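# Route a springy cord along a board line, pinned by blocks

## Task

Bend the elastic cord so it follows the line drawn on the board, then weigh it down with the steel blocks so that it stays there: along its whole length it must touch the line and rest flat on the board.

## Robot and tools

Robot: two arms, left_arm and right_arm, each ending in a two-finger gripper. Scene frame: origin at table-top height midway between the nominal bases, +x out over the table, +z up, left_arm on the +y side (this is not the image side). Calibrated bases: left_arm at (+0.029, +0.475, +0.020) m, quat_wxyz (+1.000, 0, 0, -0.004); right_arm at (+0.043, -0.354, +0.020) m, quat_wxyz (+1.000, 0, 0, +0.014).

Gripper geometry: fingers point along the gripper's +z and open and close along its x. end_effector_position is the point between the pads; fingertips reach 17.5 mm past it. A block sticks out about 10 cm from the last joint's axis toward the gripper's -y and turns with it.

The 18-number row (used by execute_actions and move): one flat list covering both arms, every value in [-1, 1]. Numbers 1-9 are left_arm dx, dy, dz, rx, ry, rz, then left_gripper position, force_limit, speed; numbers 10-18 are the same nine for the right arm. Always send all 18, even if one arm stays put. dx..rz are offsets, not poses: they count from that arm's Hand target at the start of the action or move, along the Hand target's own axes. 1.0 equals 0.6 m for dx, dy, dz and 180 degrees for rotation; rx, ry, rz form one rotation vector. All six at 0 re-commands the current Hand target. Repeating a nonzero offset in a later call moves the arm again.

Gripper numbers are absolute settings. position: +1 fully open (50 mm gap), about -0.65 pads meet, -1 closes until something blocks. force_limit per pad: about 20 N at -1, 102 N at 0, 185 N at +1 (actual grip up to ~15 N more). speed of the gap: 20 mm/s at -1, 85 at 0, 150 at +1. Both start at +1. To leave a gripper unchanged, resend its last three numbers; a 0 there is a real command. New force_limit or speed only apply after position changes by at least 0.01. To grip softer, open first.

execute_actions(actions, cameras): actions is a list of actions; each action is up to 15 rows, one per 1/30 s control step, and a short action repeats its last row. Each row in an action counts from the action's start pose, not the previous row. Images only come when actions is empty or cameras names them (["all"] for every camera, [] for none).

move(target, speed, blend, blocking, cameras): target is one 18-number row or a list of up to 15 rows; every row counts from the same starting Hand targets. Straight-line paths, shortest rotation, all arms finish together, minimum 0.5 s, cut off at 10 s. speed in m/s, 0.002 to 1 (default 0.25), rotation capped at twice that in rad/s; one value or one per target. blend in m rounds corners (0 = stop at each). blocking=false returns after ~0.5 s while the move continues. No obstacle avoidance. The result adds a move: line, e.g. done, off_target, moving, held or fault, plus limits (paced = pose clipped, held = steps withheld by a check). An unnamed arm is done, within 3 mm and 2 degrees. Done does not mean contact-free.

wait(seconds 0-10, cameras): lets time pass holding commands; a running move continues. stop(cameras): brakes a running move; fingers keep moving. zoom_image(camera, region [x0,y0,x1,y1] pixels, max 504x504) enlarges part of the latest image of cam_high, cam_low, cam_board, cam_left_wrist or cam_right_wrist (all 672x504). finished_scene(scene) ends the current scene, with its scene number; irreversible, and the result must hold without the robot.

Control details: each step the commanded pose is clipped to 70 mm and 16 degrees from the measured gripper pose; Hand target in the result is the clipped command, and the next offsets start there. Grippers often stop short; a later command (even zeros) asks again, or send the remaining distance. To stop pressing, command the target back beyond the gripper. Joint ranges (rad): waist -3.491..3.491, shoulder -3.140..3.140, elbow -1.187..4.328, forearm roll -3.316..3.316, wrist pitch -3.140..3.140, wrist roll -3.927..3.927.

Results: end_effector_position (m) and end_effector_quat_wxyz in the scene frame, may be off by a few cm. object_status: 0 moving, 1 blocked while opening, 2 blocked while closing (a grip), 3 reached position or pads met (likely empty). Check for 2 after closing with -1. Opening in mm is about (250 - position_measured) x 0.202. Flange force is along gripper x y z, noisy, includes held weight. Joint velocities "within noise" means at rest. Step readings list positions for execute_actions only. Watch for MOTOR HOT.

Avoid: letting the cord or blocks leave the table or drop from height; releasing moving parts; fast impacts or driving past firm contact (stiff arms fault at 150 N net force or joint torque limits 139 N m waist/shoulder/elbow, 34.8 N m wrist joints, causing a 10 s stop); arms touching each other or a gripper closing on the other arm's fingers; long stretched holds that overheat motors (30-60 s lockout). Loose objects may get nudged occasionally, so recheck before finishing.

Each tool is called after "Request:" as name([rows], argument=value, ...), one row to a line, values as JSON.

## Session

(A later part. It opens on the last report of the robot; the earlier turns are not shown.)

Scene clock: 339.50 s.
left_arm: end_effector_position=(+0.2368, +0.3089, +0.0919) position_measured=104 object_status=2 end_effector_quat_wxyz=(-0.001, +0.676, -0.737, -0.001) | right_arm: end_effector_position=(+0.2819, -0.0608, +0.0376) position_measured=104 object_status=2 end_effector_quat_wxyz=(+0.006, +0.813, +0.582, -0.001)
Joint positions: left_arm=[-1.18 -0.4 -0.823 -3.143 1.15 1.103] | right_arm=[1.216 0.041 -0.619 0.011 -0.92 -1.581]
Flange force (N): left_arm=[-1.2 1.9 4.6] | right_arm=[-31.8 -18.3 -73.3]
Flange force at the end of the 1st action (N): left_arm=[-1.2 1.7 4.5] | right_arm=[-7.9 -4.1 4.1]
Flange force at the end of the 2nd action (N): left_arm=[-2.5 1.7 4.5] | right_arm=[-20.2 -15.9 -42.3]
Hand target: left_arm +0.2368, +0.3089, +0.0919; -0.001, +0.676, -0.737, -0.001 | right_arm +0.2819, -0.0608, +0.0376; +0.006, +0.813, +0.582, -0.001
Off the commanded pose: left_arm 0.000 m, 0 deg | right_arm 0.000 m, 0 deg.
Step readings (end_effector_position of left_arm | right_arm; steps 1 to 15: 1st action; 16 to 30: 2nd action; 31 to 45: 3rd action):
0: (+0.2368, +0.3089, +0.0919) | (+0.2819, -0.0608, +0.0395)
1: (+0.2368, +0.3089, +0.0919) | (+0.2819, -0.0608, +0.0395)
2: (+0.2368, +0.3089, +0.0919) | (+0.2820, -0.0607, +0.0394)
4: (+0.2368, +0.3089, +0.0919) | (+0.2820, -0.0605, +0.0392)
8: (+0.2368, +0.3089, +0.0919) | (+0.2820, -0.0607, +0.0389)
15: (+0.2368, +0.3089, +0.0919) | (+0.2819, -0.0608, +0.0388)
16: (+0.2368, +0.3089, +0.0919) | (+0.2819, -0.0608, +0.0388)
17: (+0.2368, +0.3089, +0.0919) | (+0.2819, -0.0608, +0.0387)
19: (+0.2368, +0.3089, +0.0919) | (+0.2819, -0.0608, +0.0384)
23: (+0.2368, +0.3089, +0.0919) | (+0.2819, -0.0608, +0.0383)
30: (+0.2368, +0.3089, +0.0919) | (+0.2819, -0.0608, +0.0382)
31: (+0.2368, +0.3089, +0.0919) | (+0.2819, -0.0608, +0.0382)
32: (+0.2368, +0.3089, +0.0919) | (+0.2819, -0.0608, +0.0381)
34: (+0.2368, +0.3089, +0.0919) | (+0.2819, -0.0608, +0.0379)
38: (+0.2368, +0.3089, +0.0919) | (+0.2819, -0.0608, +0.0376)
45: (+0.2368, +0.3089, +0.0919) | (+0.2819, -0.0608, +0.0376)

Request:
move([
  [0,0,0,0,0,0,-1,-0.5,0,0,0,-0.0014,0,0,0,-1,-0.5,0],
  [0,0,0,0,0,0,-1,-0.5,0,0,0,-0.0014,0,0,0,0.6,-0.5,0],
  [0,0,0,0,0,0,-1,-0.5,0,0,0,-0.12,0,0,0,0.6,-0.5,0],
  [0.1813,-0.2632,0,0,0,-0.028,-1,-0.5,0,-0.4358,0.0792,-0.111,0,0,-0.104,0.6,-0.5,0],
  [0.1813,-0.2632,0,0,0,-0.028,-1,-0.5,0,-0.4358,0.0792,-0.111,0,0,-0.104,1,-0.5,0],
], speed=[0.05,0.1,0.25,0.4,0.25], blend=[0,0,0.02,0,0], cameras=["cam_left_wrist","cam_right_wrist","cam_board"])

Request:
zoom_image(camera="cam_board", region=[220, 140, 430, 280])

Scene clock: 359.63 s.
left_arm: end_effector_position=(+0.3849, +0.1871, +0.0916) position_measured=104 object_status=2 end_effector_quat_wxyz=(-0.001, +0.708, -0.706, -0.001) | right_arm: end_effector_position=(+0.2422, -0.3228, +0.1070) position_measured=3 object_status=3 end_effector_quat_wxyz=(+0.006, +0.708, +0.706, -0.002)
Joint positions: left_arm=[-0.962 0.15 -0.346 -3.143 1.077 0.974] | right_arm=[0.851 -0.707 -0.934 0.012 -1.35 -0.884]
Flange force (N): left_arm=[-1.0 0.5 5.2] | right_arm=no reading
Hand target: left_arm +0.3849, +0.1871, +0.0916; -0.001, +0.708, -0.706, -0.001 | right_arm +0.2422, -0.3228, +0.1070; +0.006, +0.708, +0.706, -0.002
Off the commanded pose: left_arm 0.000 m, 0 deg | right_arm 0.000 m, 0 deg.
move: done; limits=paced
Images, in order (width x height): cam_board 672x504, cam_left_wrist 672x504, cam_right_wrist 672x504.

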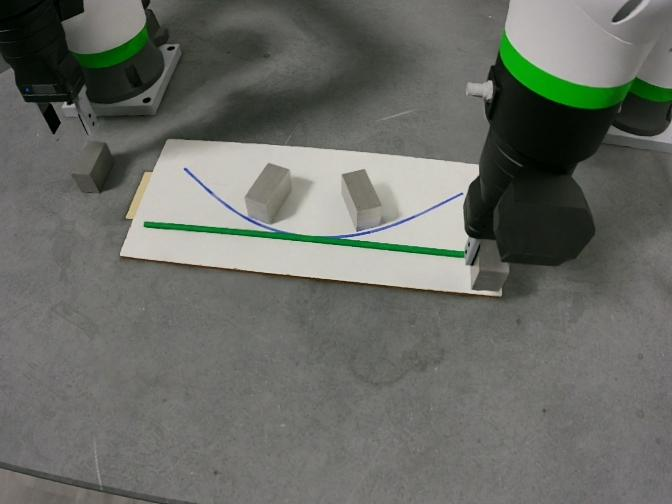

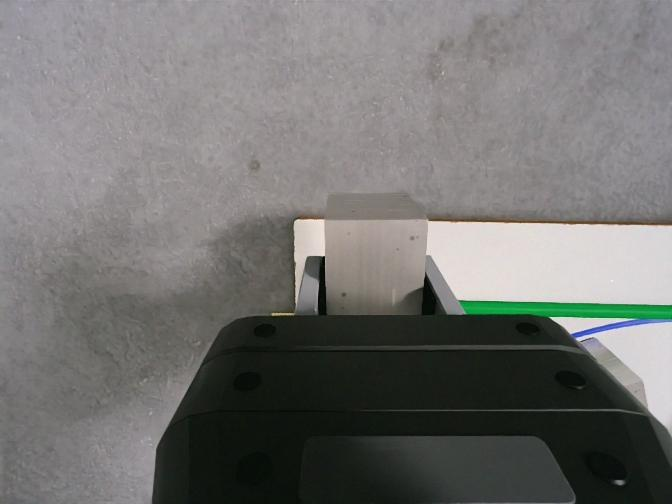

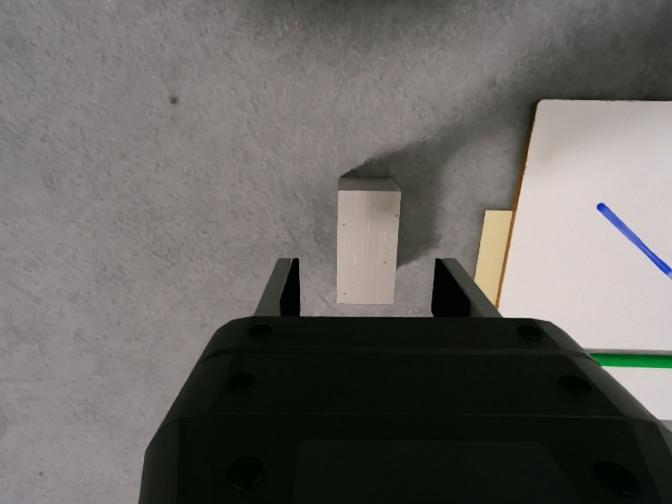

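Scaled by 2.400.

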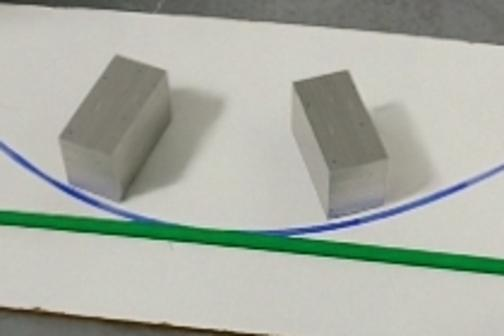

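Request:
move([
  [0,0,0,0,0,0,-1,-0.5,0,0.0073,0.002,0.09,0,0,0,1,-0.5,0],
  [0,0,0,0,0,0,-1,-0.5,0,0.0073,0.002,0.1249,0,0,0,1,-0.5,0],
  [0,0,0,0,0,0,-1,-0.5,0,0.0073,0.002,0.1249,0,0,0,-1,-0.5,0],
  [0,0,0,0,0,0,-1,-0.5,0,0.0073,0.002,0.02,0,0,0,-1,-0.5,0],
  [0,0,0,0,0,0,-1,-0.5,0,0.205,0.22,0.02,0,0,0,-1,-0.5,0],
], speed=[0.2,0.06,0.1,0.2,0.3], blend=[0,0,0,0.02,0], cameras=["cam_right_wrist","cam_board"])

Scene clock: 368.90 s.
left_arm: end_effector_position=(+0.3849, +0.1871, +0.0916) position_measured=104 object_status=2 end_effector_quat_wxyz=(-0.001, +0.708, -0.706, -0.001) | right_arm: end_effector_position=(+0.3744, -0.2003, +0.0943) position_measured=104 object_status=2 end_effector_quat_wxyz=(+0.006, +0.708, +0.706, -0.002)
Joint positions: left_arm=[-0.962 0.15 -0.346 -3.143 1.077 0.974] | right_arm=[0.78 -0.089 -0.589 0.013 -1.076 -0.818]
Flange force (N): left_arm=[-0.7 0.2 4.7] | right_arm=[-0.8 -5.8 5.2]
Hand target: left_arm +0.3849, +0.1871, +0.0916; -0.001, +0.708, -0.706, -0.001 | right_arm +0.3745, -0.2002, +0.0943; +0.006, +0.708, +0.706, -0.002
Off the commanded pose: left_arm 0.000 m, 0 deg | right_arm 0.000 m, 0 deg.
move: done
Images, in order (width x height): cam_board 672x504, cam_right_wrist 672x504.

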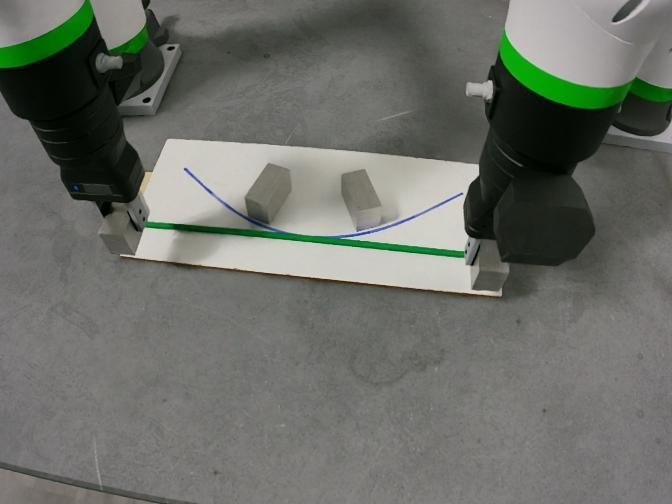

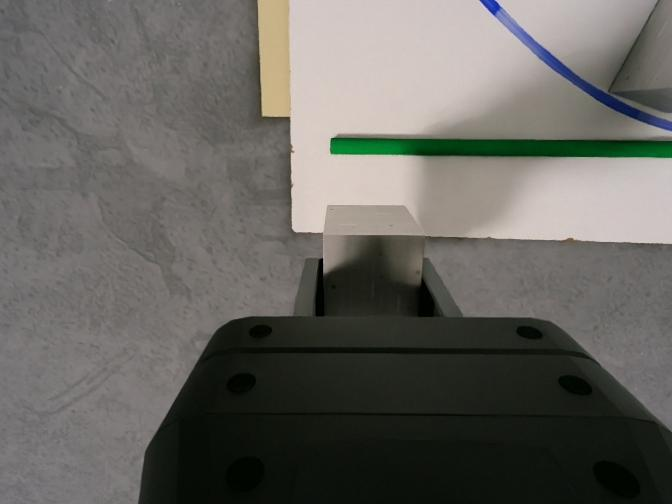

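Request:
move([
  [0,0,0.086,0,0,0,-1,-0.5,0,0,0,0.0905,0,0,0,-1,-0.5,0],
  [0.0106,0.143,0.086,0,0,-0.17,-1,-0.5,0,0.0078,-0.148,0.0905,0,0,0.182,-1,-0.5,0],
], speed=[0.12,0.06], cameras=["cam_left_wrist","cam_right_wrist","cam_board"])

Request:
zoom_image(camera="cam_board", region=[120, 120, 520, 320])

Scene clock: 381.53 s.
left_arm: end_effector_position=(+0.2991, +0.1806, +0.0400) position_measured=104 object_status=2 end_effector_quat_wxyz=(-0.001, +0.869, -0.494, -0.001) | right_arm: end_effector_position=(+0.2860, -0.1960, +0.0395) position_measured=104 object_status=2 end_effector_quat_wxyz=(+0.006, +0.878, +0.478, -0.001)
Joint positions: left_arm=[-1.154 0.086 -0.561 -3.143 0.926 1.699] | right_arm=[1.025 -0.219 -0.847 0.013 -0.951 -1.635]
Flange force (N): left_arm=[-1.3 -0.9 5.3] | right_arm=[-7.8 -4.1 3.8]
Hand target: left_arm +0.2991, +0.1806, +0.0400; -0.001, +0.869, -0.494, +0.000 | right_arm +0.2859, -0.1960, +0.0395; +0.006, +0.878, +0.478, -0.001
Off the commanded pose: left_arm 0.000 m, 0 deg | right_arm 0.000 m, 0 deg.
move: done
Images, in order (width x height): cam_board 672x504, cam_left_wrist 672x504, cam_right_wrist 672x504.

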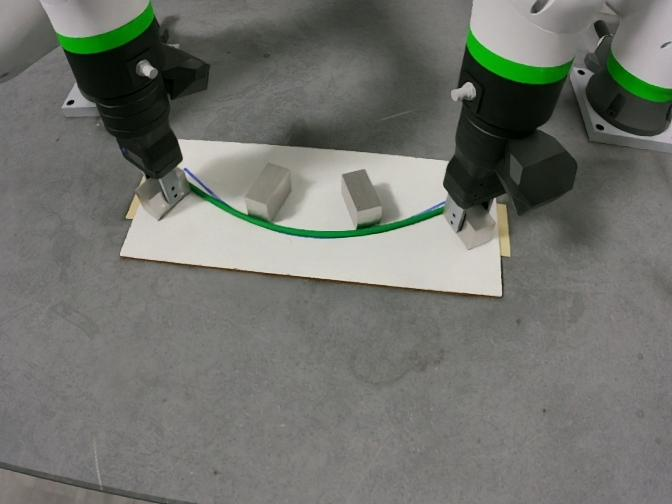

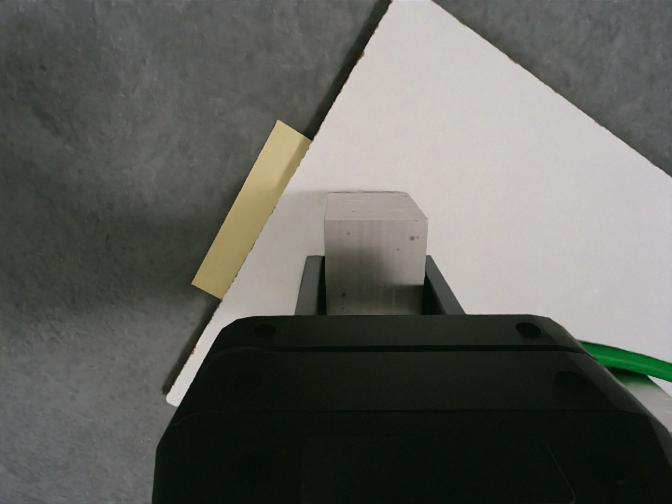

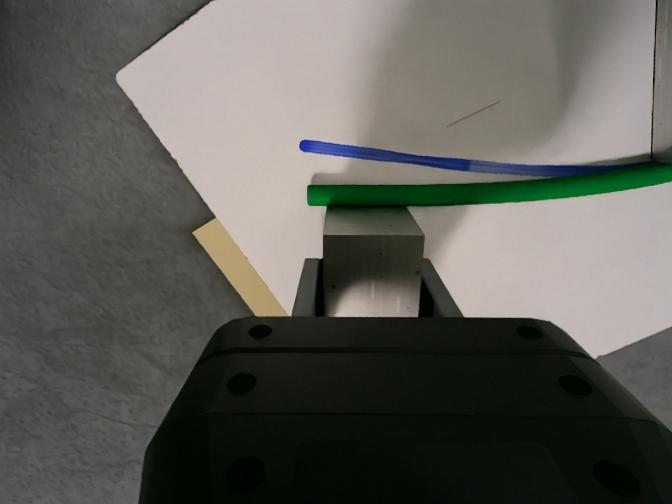

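Scaled by 1.260.

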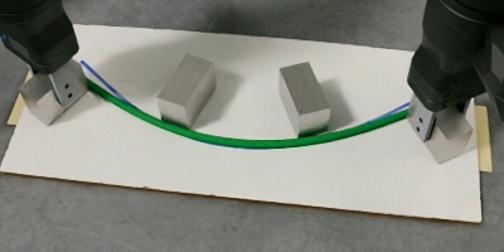

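Request:
move(target=[-0.005,0.018,0,0,0,-0.03,-1,-0.5,0,0,-0.021,0,0,0,0.033,-1,-0.5,0], speed=0.04, cameras=["cam_right_wrist","cam_board","cam_high"])

Request:
zoom_image(camera="cam_board", region=[120, 130, 320, 250])

Request:
zoom_image(camera="cam_board", region=[320, 130, 520, 250])

Scene clock: 394.40 s.
left_arm: end_effector_position=(+0.2883, +0.1777, +0.0399) position_measured=104 object_status=2 end_effector_quat_wxyz=(-0.001, +0.892, -0.453, +0.000) | right_arm: end_effector_position=(+0.2753, -0.1892, +0.0393) position_measured=104 object_status=2 end_effector_quat_wxyz=(+0.006, +0.902, +0.432, +0.000)
Joint positions: left_arm=[-1.183 0.074 -0.574 -3.143 0.925 1.823] | right_arm=[1.074 -0.235 -0.859 0.012 -0.955 -1.787]
Flange force (N): left_arm=[-1.9 -1.0 4.7] | right_arm=[-8.0 -1.4 3.8]
Hand target: left_arm +0.2883, +0.1777, +0.0400; -0.001, +0.892, -0.453, +0.000 | right_arm +0.2754, -0.1892, +0.0393; +0.006, +0.902, +0.432, +0.000
Off the commanded pose: left_arm 0.000 m, 0 deg | right_arm 0.000 m, 0 deg.
move: done
Images, in order (width x height): cam_high 672x504, cam_board 672x504, cam_right_wrist 672x504.

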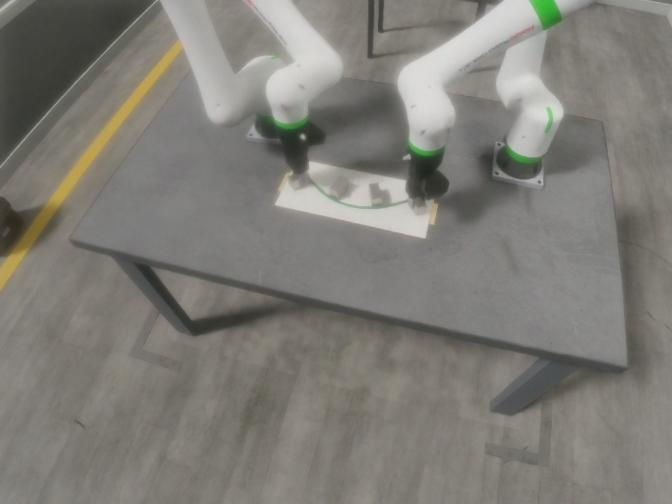

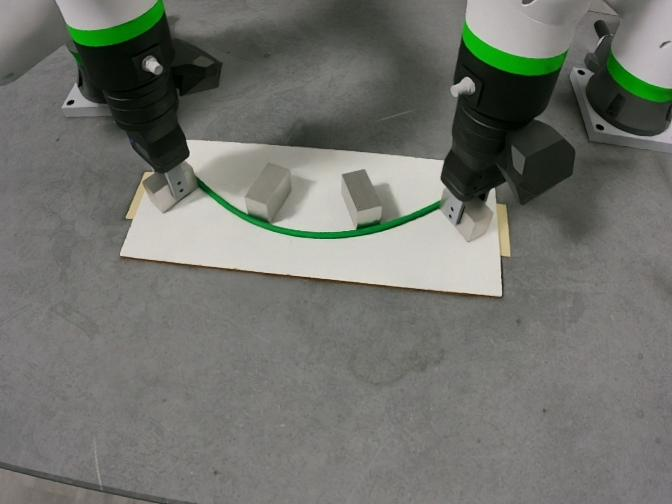

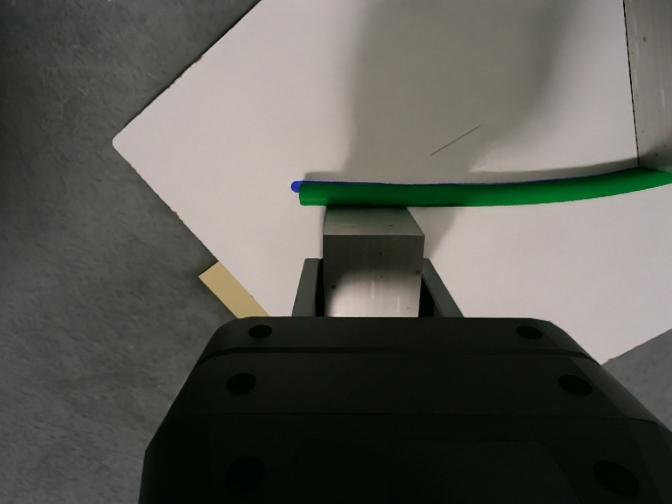

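Scaled by 2.520.

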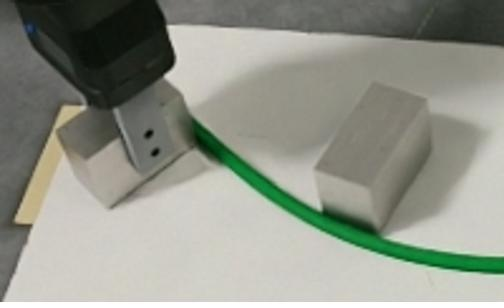

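Scaled by 2.520.

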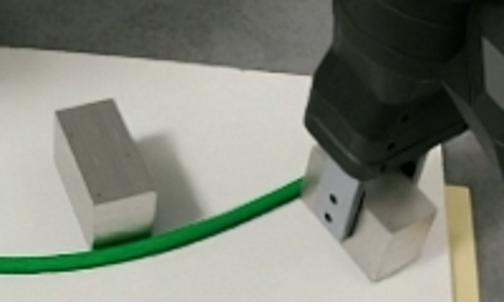

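Request:
move([
  [0,0.0012,0,0,0,0,-1,-0.5,0,0,-0.004,0,0,0,0,-1,-0.5,0],
  [0,0.0012,0.0022,0,0,0,-1,-0.5,0,0,-0.004,0.0012,0,0,0,-1,-0.5,0],
], speed=0.03, cameras=["cam_right_wrist"])

Scene clock: 400.07 s.
left_arm: end_effector_position=(+0.2878, +0.1772, +0.0387) position_measured=104 object_status=2 end_effector_quat_wxyz=(-0.001, +0.892, -0.453, +0.000) | right_arm: end_effector_position=(+0.2735, -0.1877, +0.0386) position_measured=104 object_status=2 end_effector_quat_wxyz=(+0.006, +0.902, +0.432, +0.000)
Joint positions: left_arm=[-1.185 0.076 -0.576 -3.143 0.921 1.825] | right_arm=[1.083 -0.235 -0.861 0.012 -0.953 -1.797]
Flange force (N): left_arm=[-2.6 -0.8 3.7] | right_arm=[-8.9 -3.7 3.9]
Hand target: left_arm +0.2877, +0.1772, +0.0386; -0.001, +0.892, -0.453, +0.000 | right_arm +0.2735, -0.1877, +0.0386; +0.006, +0.902, +0.432, +0.000
Off the commanded pose: left_arm 0.000 m, 0 deg | right_arm 0.000 m, 0 deg.
move: done
Images, in order (width x height): cam_right_wrist 672x504.

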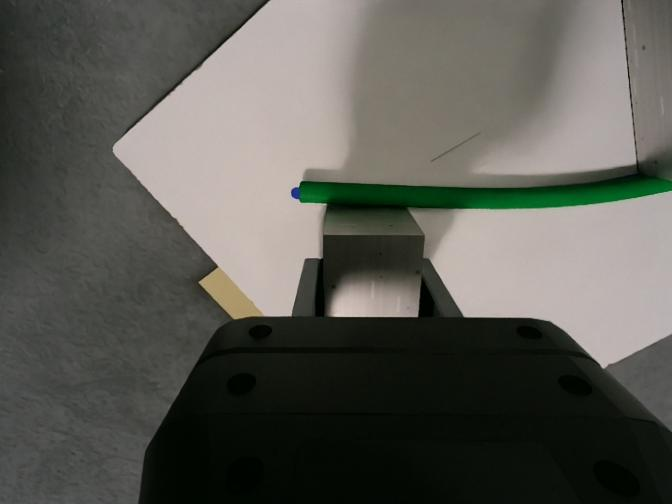

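Request:
move([
  [0,0,0,0,0,0,0.6,-0.5,-0.8,0,0,0,0,0,0,0.6,-0.5,-0.8],
  [0,0,-0.15,0,0,0,0.6,-0.5,0,0,0,-0.15,0,0,0,0.6,-0.5,0],
  [0,-0.12,-0.35,0,0,0,0.6,-0.5,0,0,0.05,-0.35,0,0,0,0.6,-0.5,0],
], speed=[0.1,0.2,0.4], blend=[0,0.02,0], cameras=["cam_left_wrist","cam_right_wrist","cam_board"])

Request:
zoom_image(camera="cam_board", region=[120, 130, 320, 250])

Request:
zoom_image(camera="cam_board", region=[320, 130, 520, 250])

Scene clock: 407.90 s.
left_arm: end_effector_position=(+0.3458, +0.2192, +0.2487) position_measured=63 object_status=3 end_effector_quat_wxyz=(-0.001, +0.892, -0.453, +0.000) | right_arm: end_effector_position=(+0.2958, -0.2040, +0.2489) position_measured=63 object_status=3 end_effector_quat_wxyz=(+0.006, +0.902, +0.432, +0.000)
Joint positions: left_arm=[-0.998 -0.1 -0.216 -3.143 1.456 1.638] | right_arm=[0.977 -0.415 -0.457 0.011 -1.536 -1.684]
Flange force (N): left_arm=[-2.4 0.1 1.8] | right_arm=[-6.4 -5.0 0.9]
Hand target: left_arm +0.3458, +0.2192, +0.2488; -0.001, +0.892, -0.453, +0.000 | right_arm +0.2958, -0.2040, +0.2489; +0.006, +0.902, +0.432, +0.000
Off the commanded pose: left_arm 0.000 m, 0 deg | right_arm 0.000 m, 0 deg.
move: done; blend cut to 0 m at target 2
Images, in order (width x height): cam_board 672x504, cam_left_wrist 672x504, cam_right_wrist 672x504.

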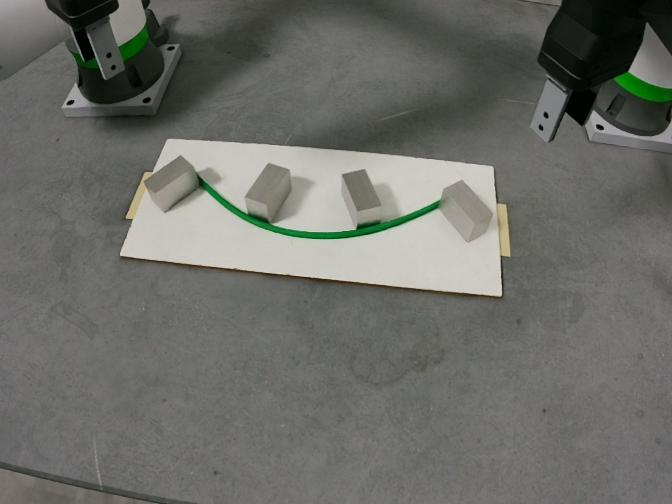

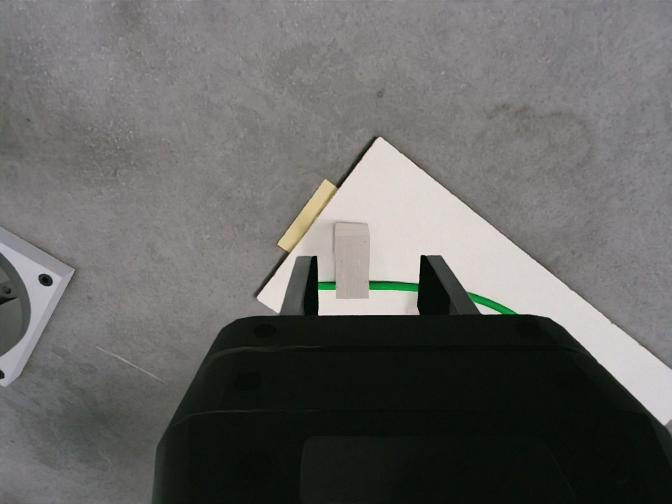

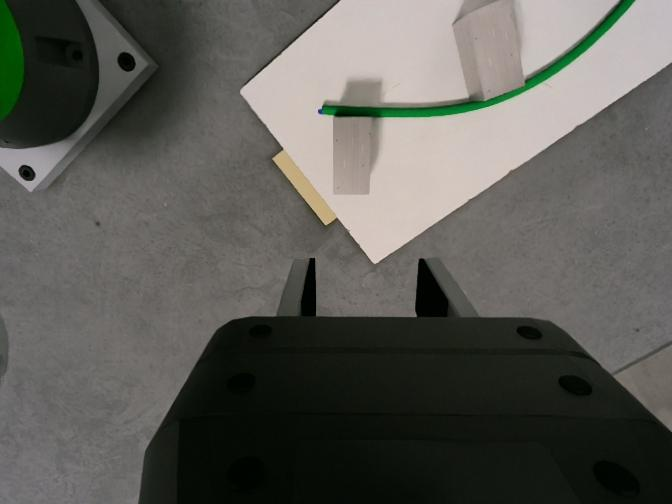

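Scaled by 2.520.

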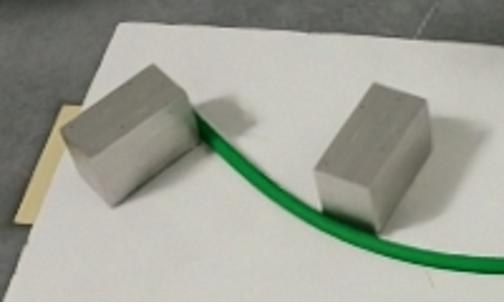

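Scaled by 2.520.

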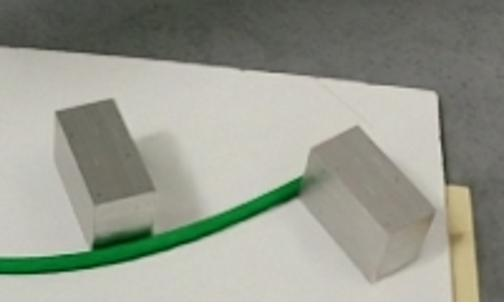

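Request:
move(target=[-0.03,0.2,0,0,0,0,0.6,-0.5,0,0,0,0,0,0,0,0.6,-0.5,0], speed=0.4, cameras=["cam_left_wrist","cam_right_wrist"])

Request:
zoom_image(camera="cam_left_wrist", region=[260, 80, 520, 280])

Request:
zoom_image(camera="cam_right_wrist", region=[290, 0, 672, 200])

Scene clock: 412.67 s.
left_arm: end_effector_position=(+0.2383, +0.1629, +0.2486) position_measured=63 object_status=3 end_effector_quat_wxyz=(-0.001, +0.892, -0.453, +0.000) | right_arm: end_effector_position=(+0.2958, -0.2040, +0.2489) position_measured=63 object_status=3 end_effector_quat_wxyz=(+0.006, +0.902, +0.432, +0.000)
Joint positions: left_arm=[-1.327 -0.182 -0.287 -3.142 1.468 1.966] | right_arm=[0.977 -0.415 -0.457 0.011 -1.536 -1.684]
Flange force (N): left_arm=[-2.0 0.3 0.0] | right_arm=[-6.6 -4.0 2.8]
Hand target: left_arm +0.2383, +0.1629, +0.2486; -0.001, +0.892, -0.453, +0.000 | right_arm +0.2958, -0.2040, +0.2489; +0.006, +0.902, +0.432, +0.000
Off the commanded pose: left_arm 0.000 m, 0 deg | right_arm 0.000 m, 0 deg.
move: done
Images, in order (width x height): cam_left_wrist 672x504, cam_right_wrist 672x504.

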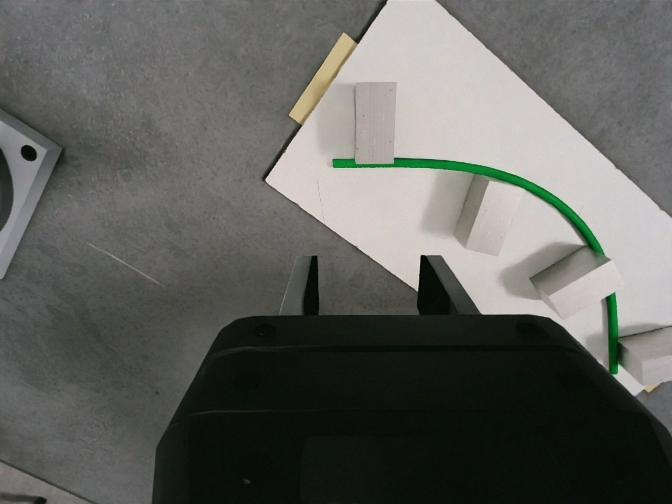

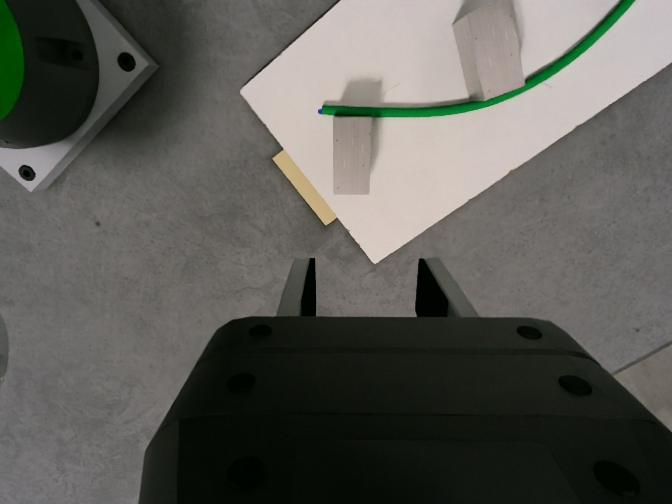

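Scaled by 1.938.

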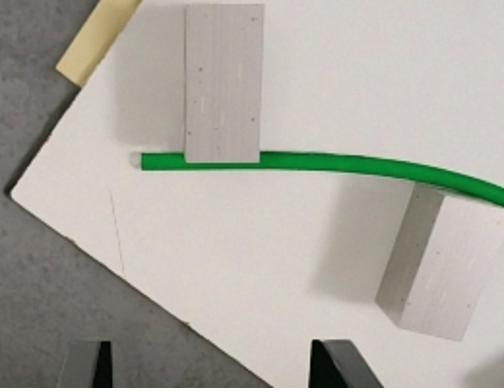

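Scaled by 1.319.

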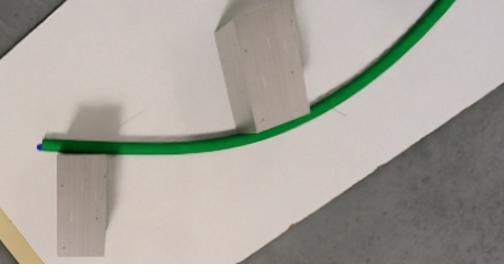

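Request:
finished_scene(scene=1)

The scene is finished: the task was done.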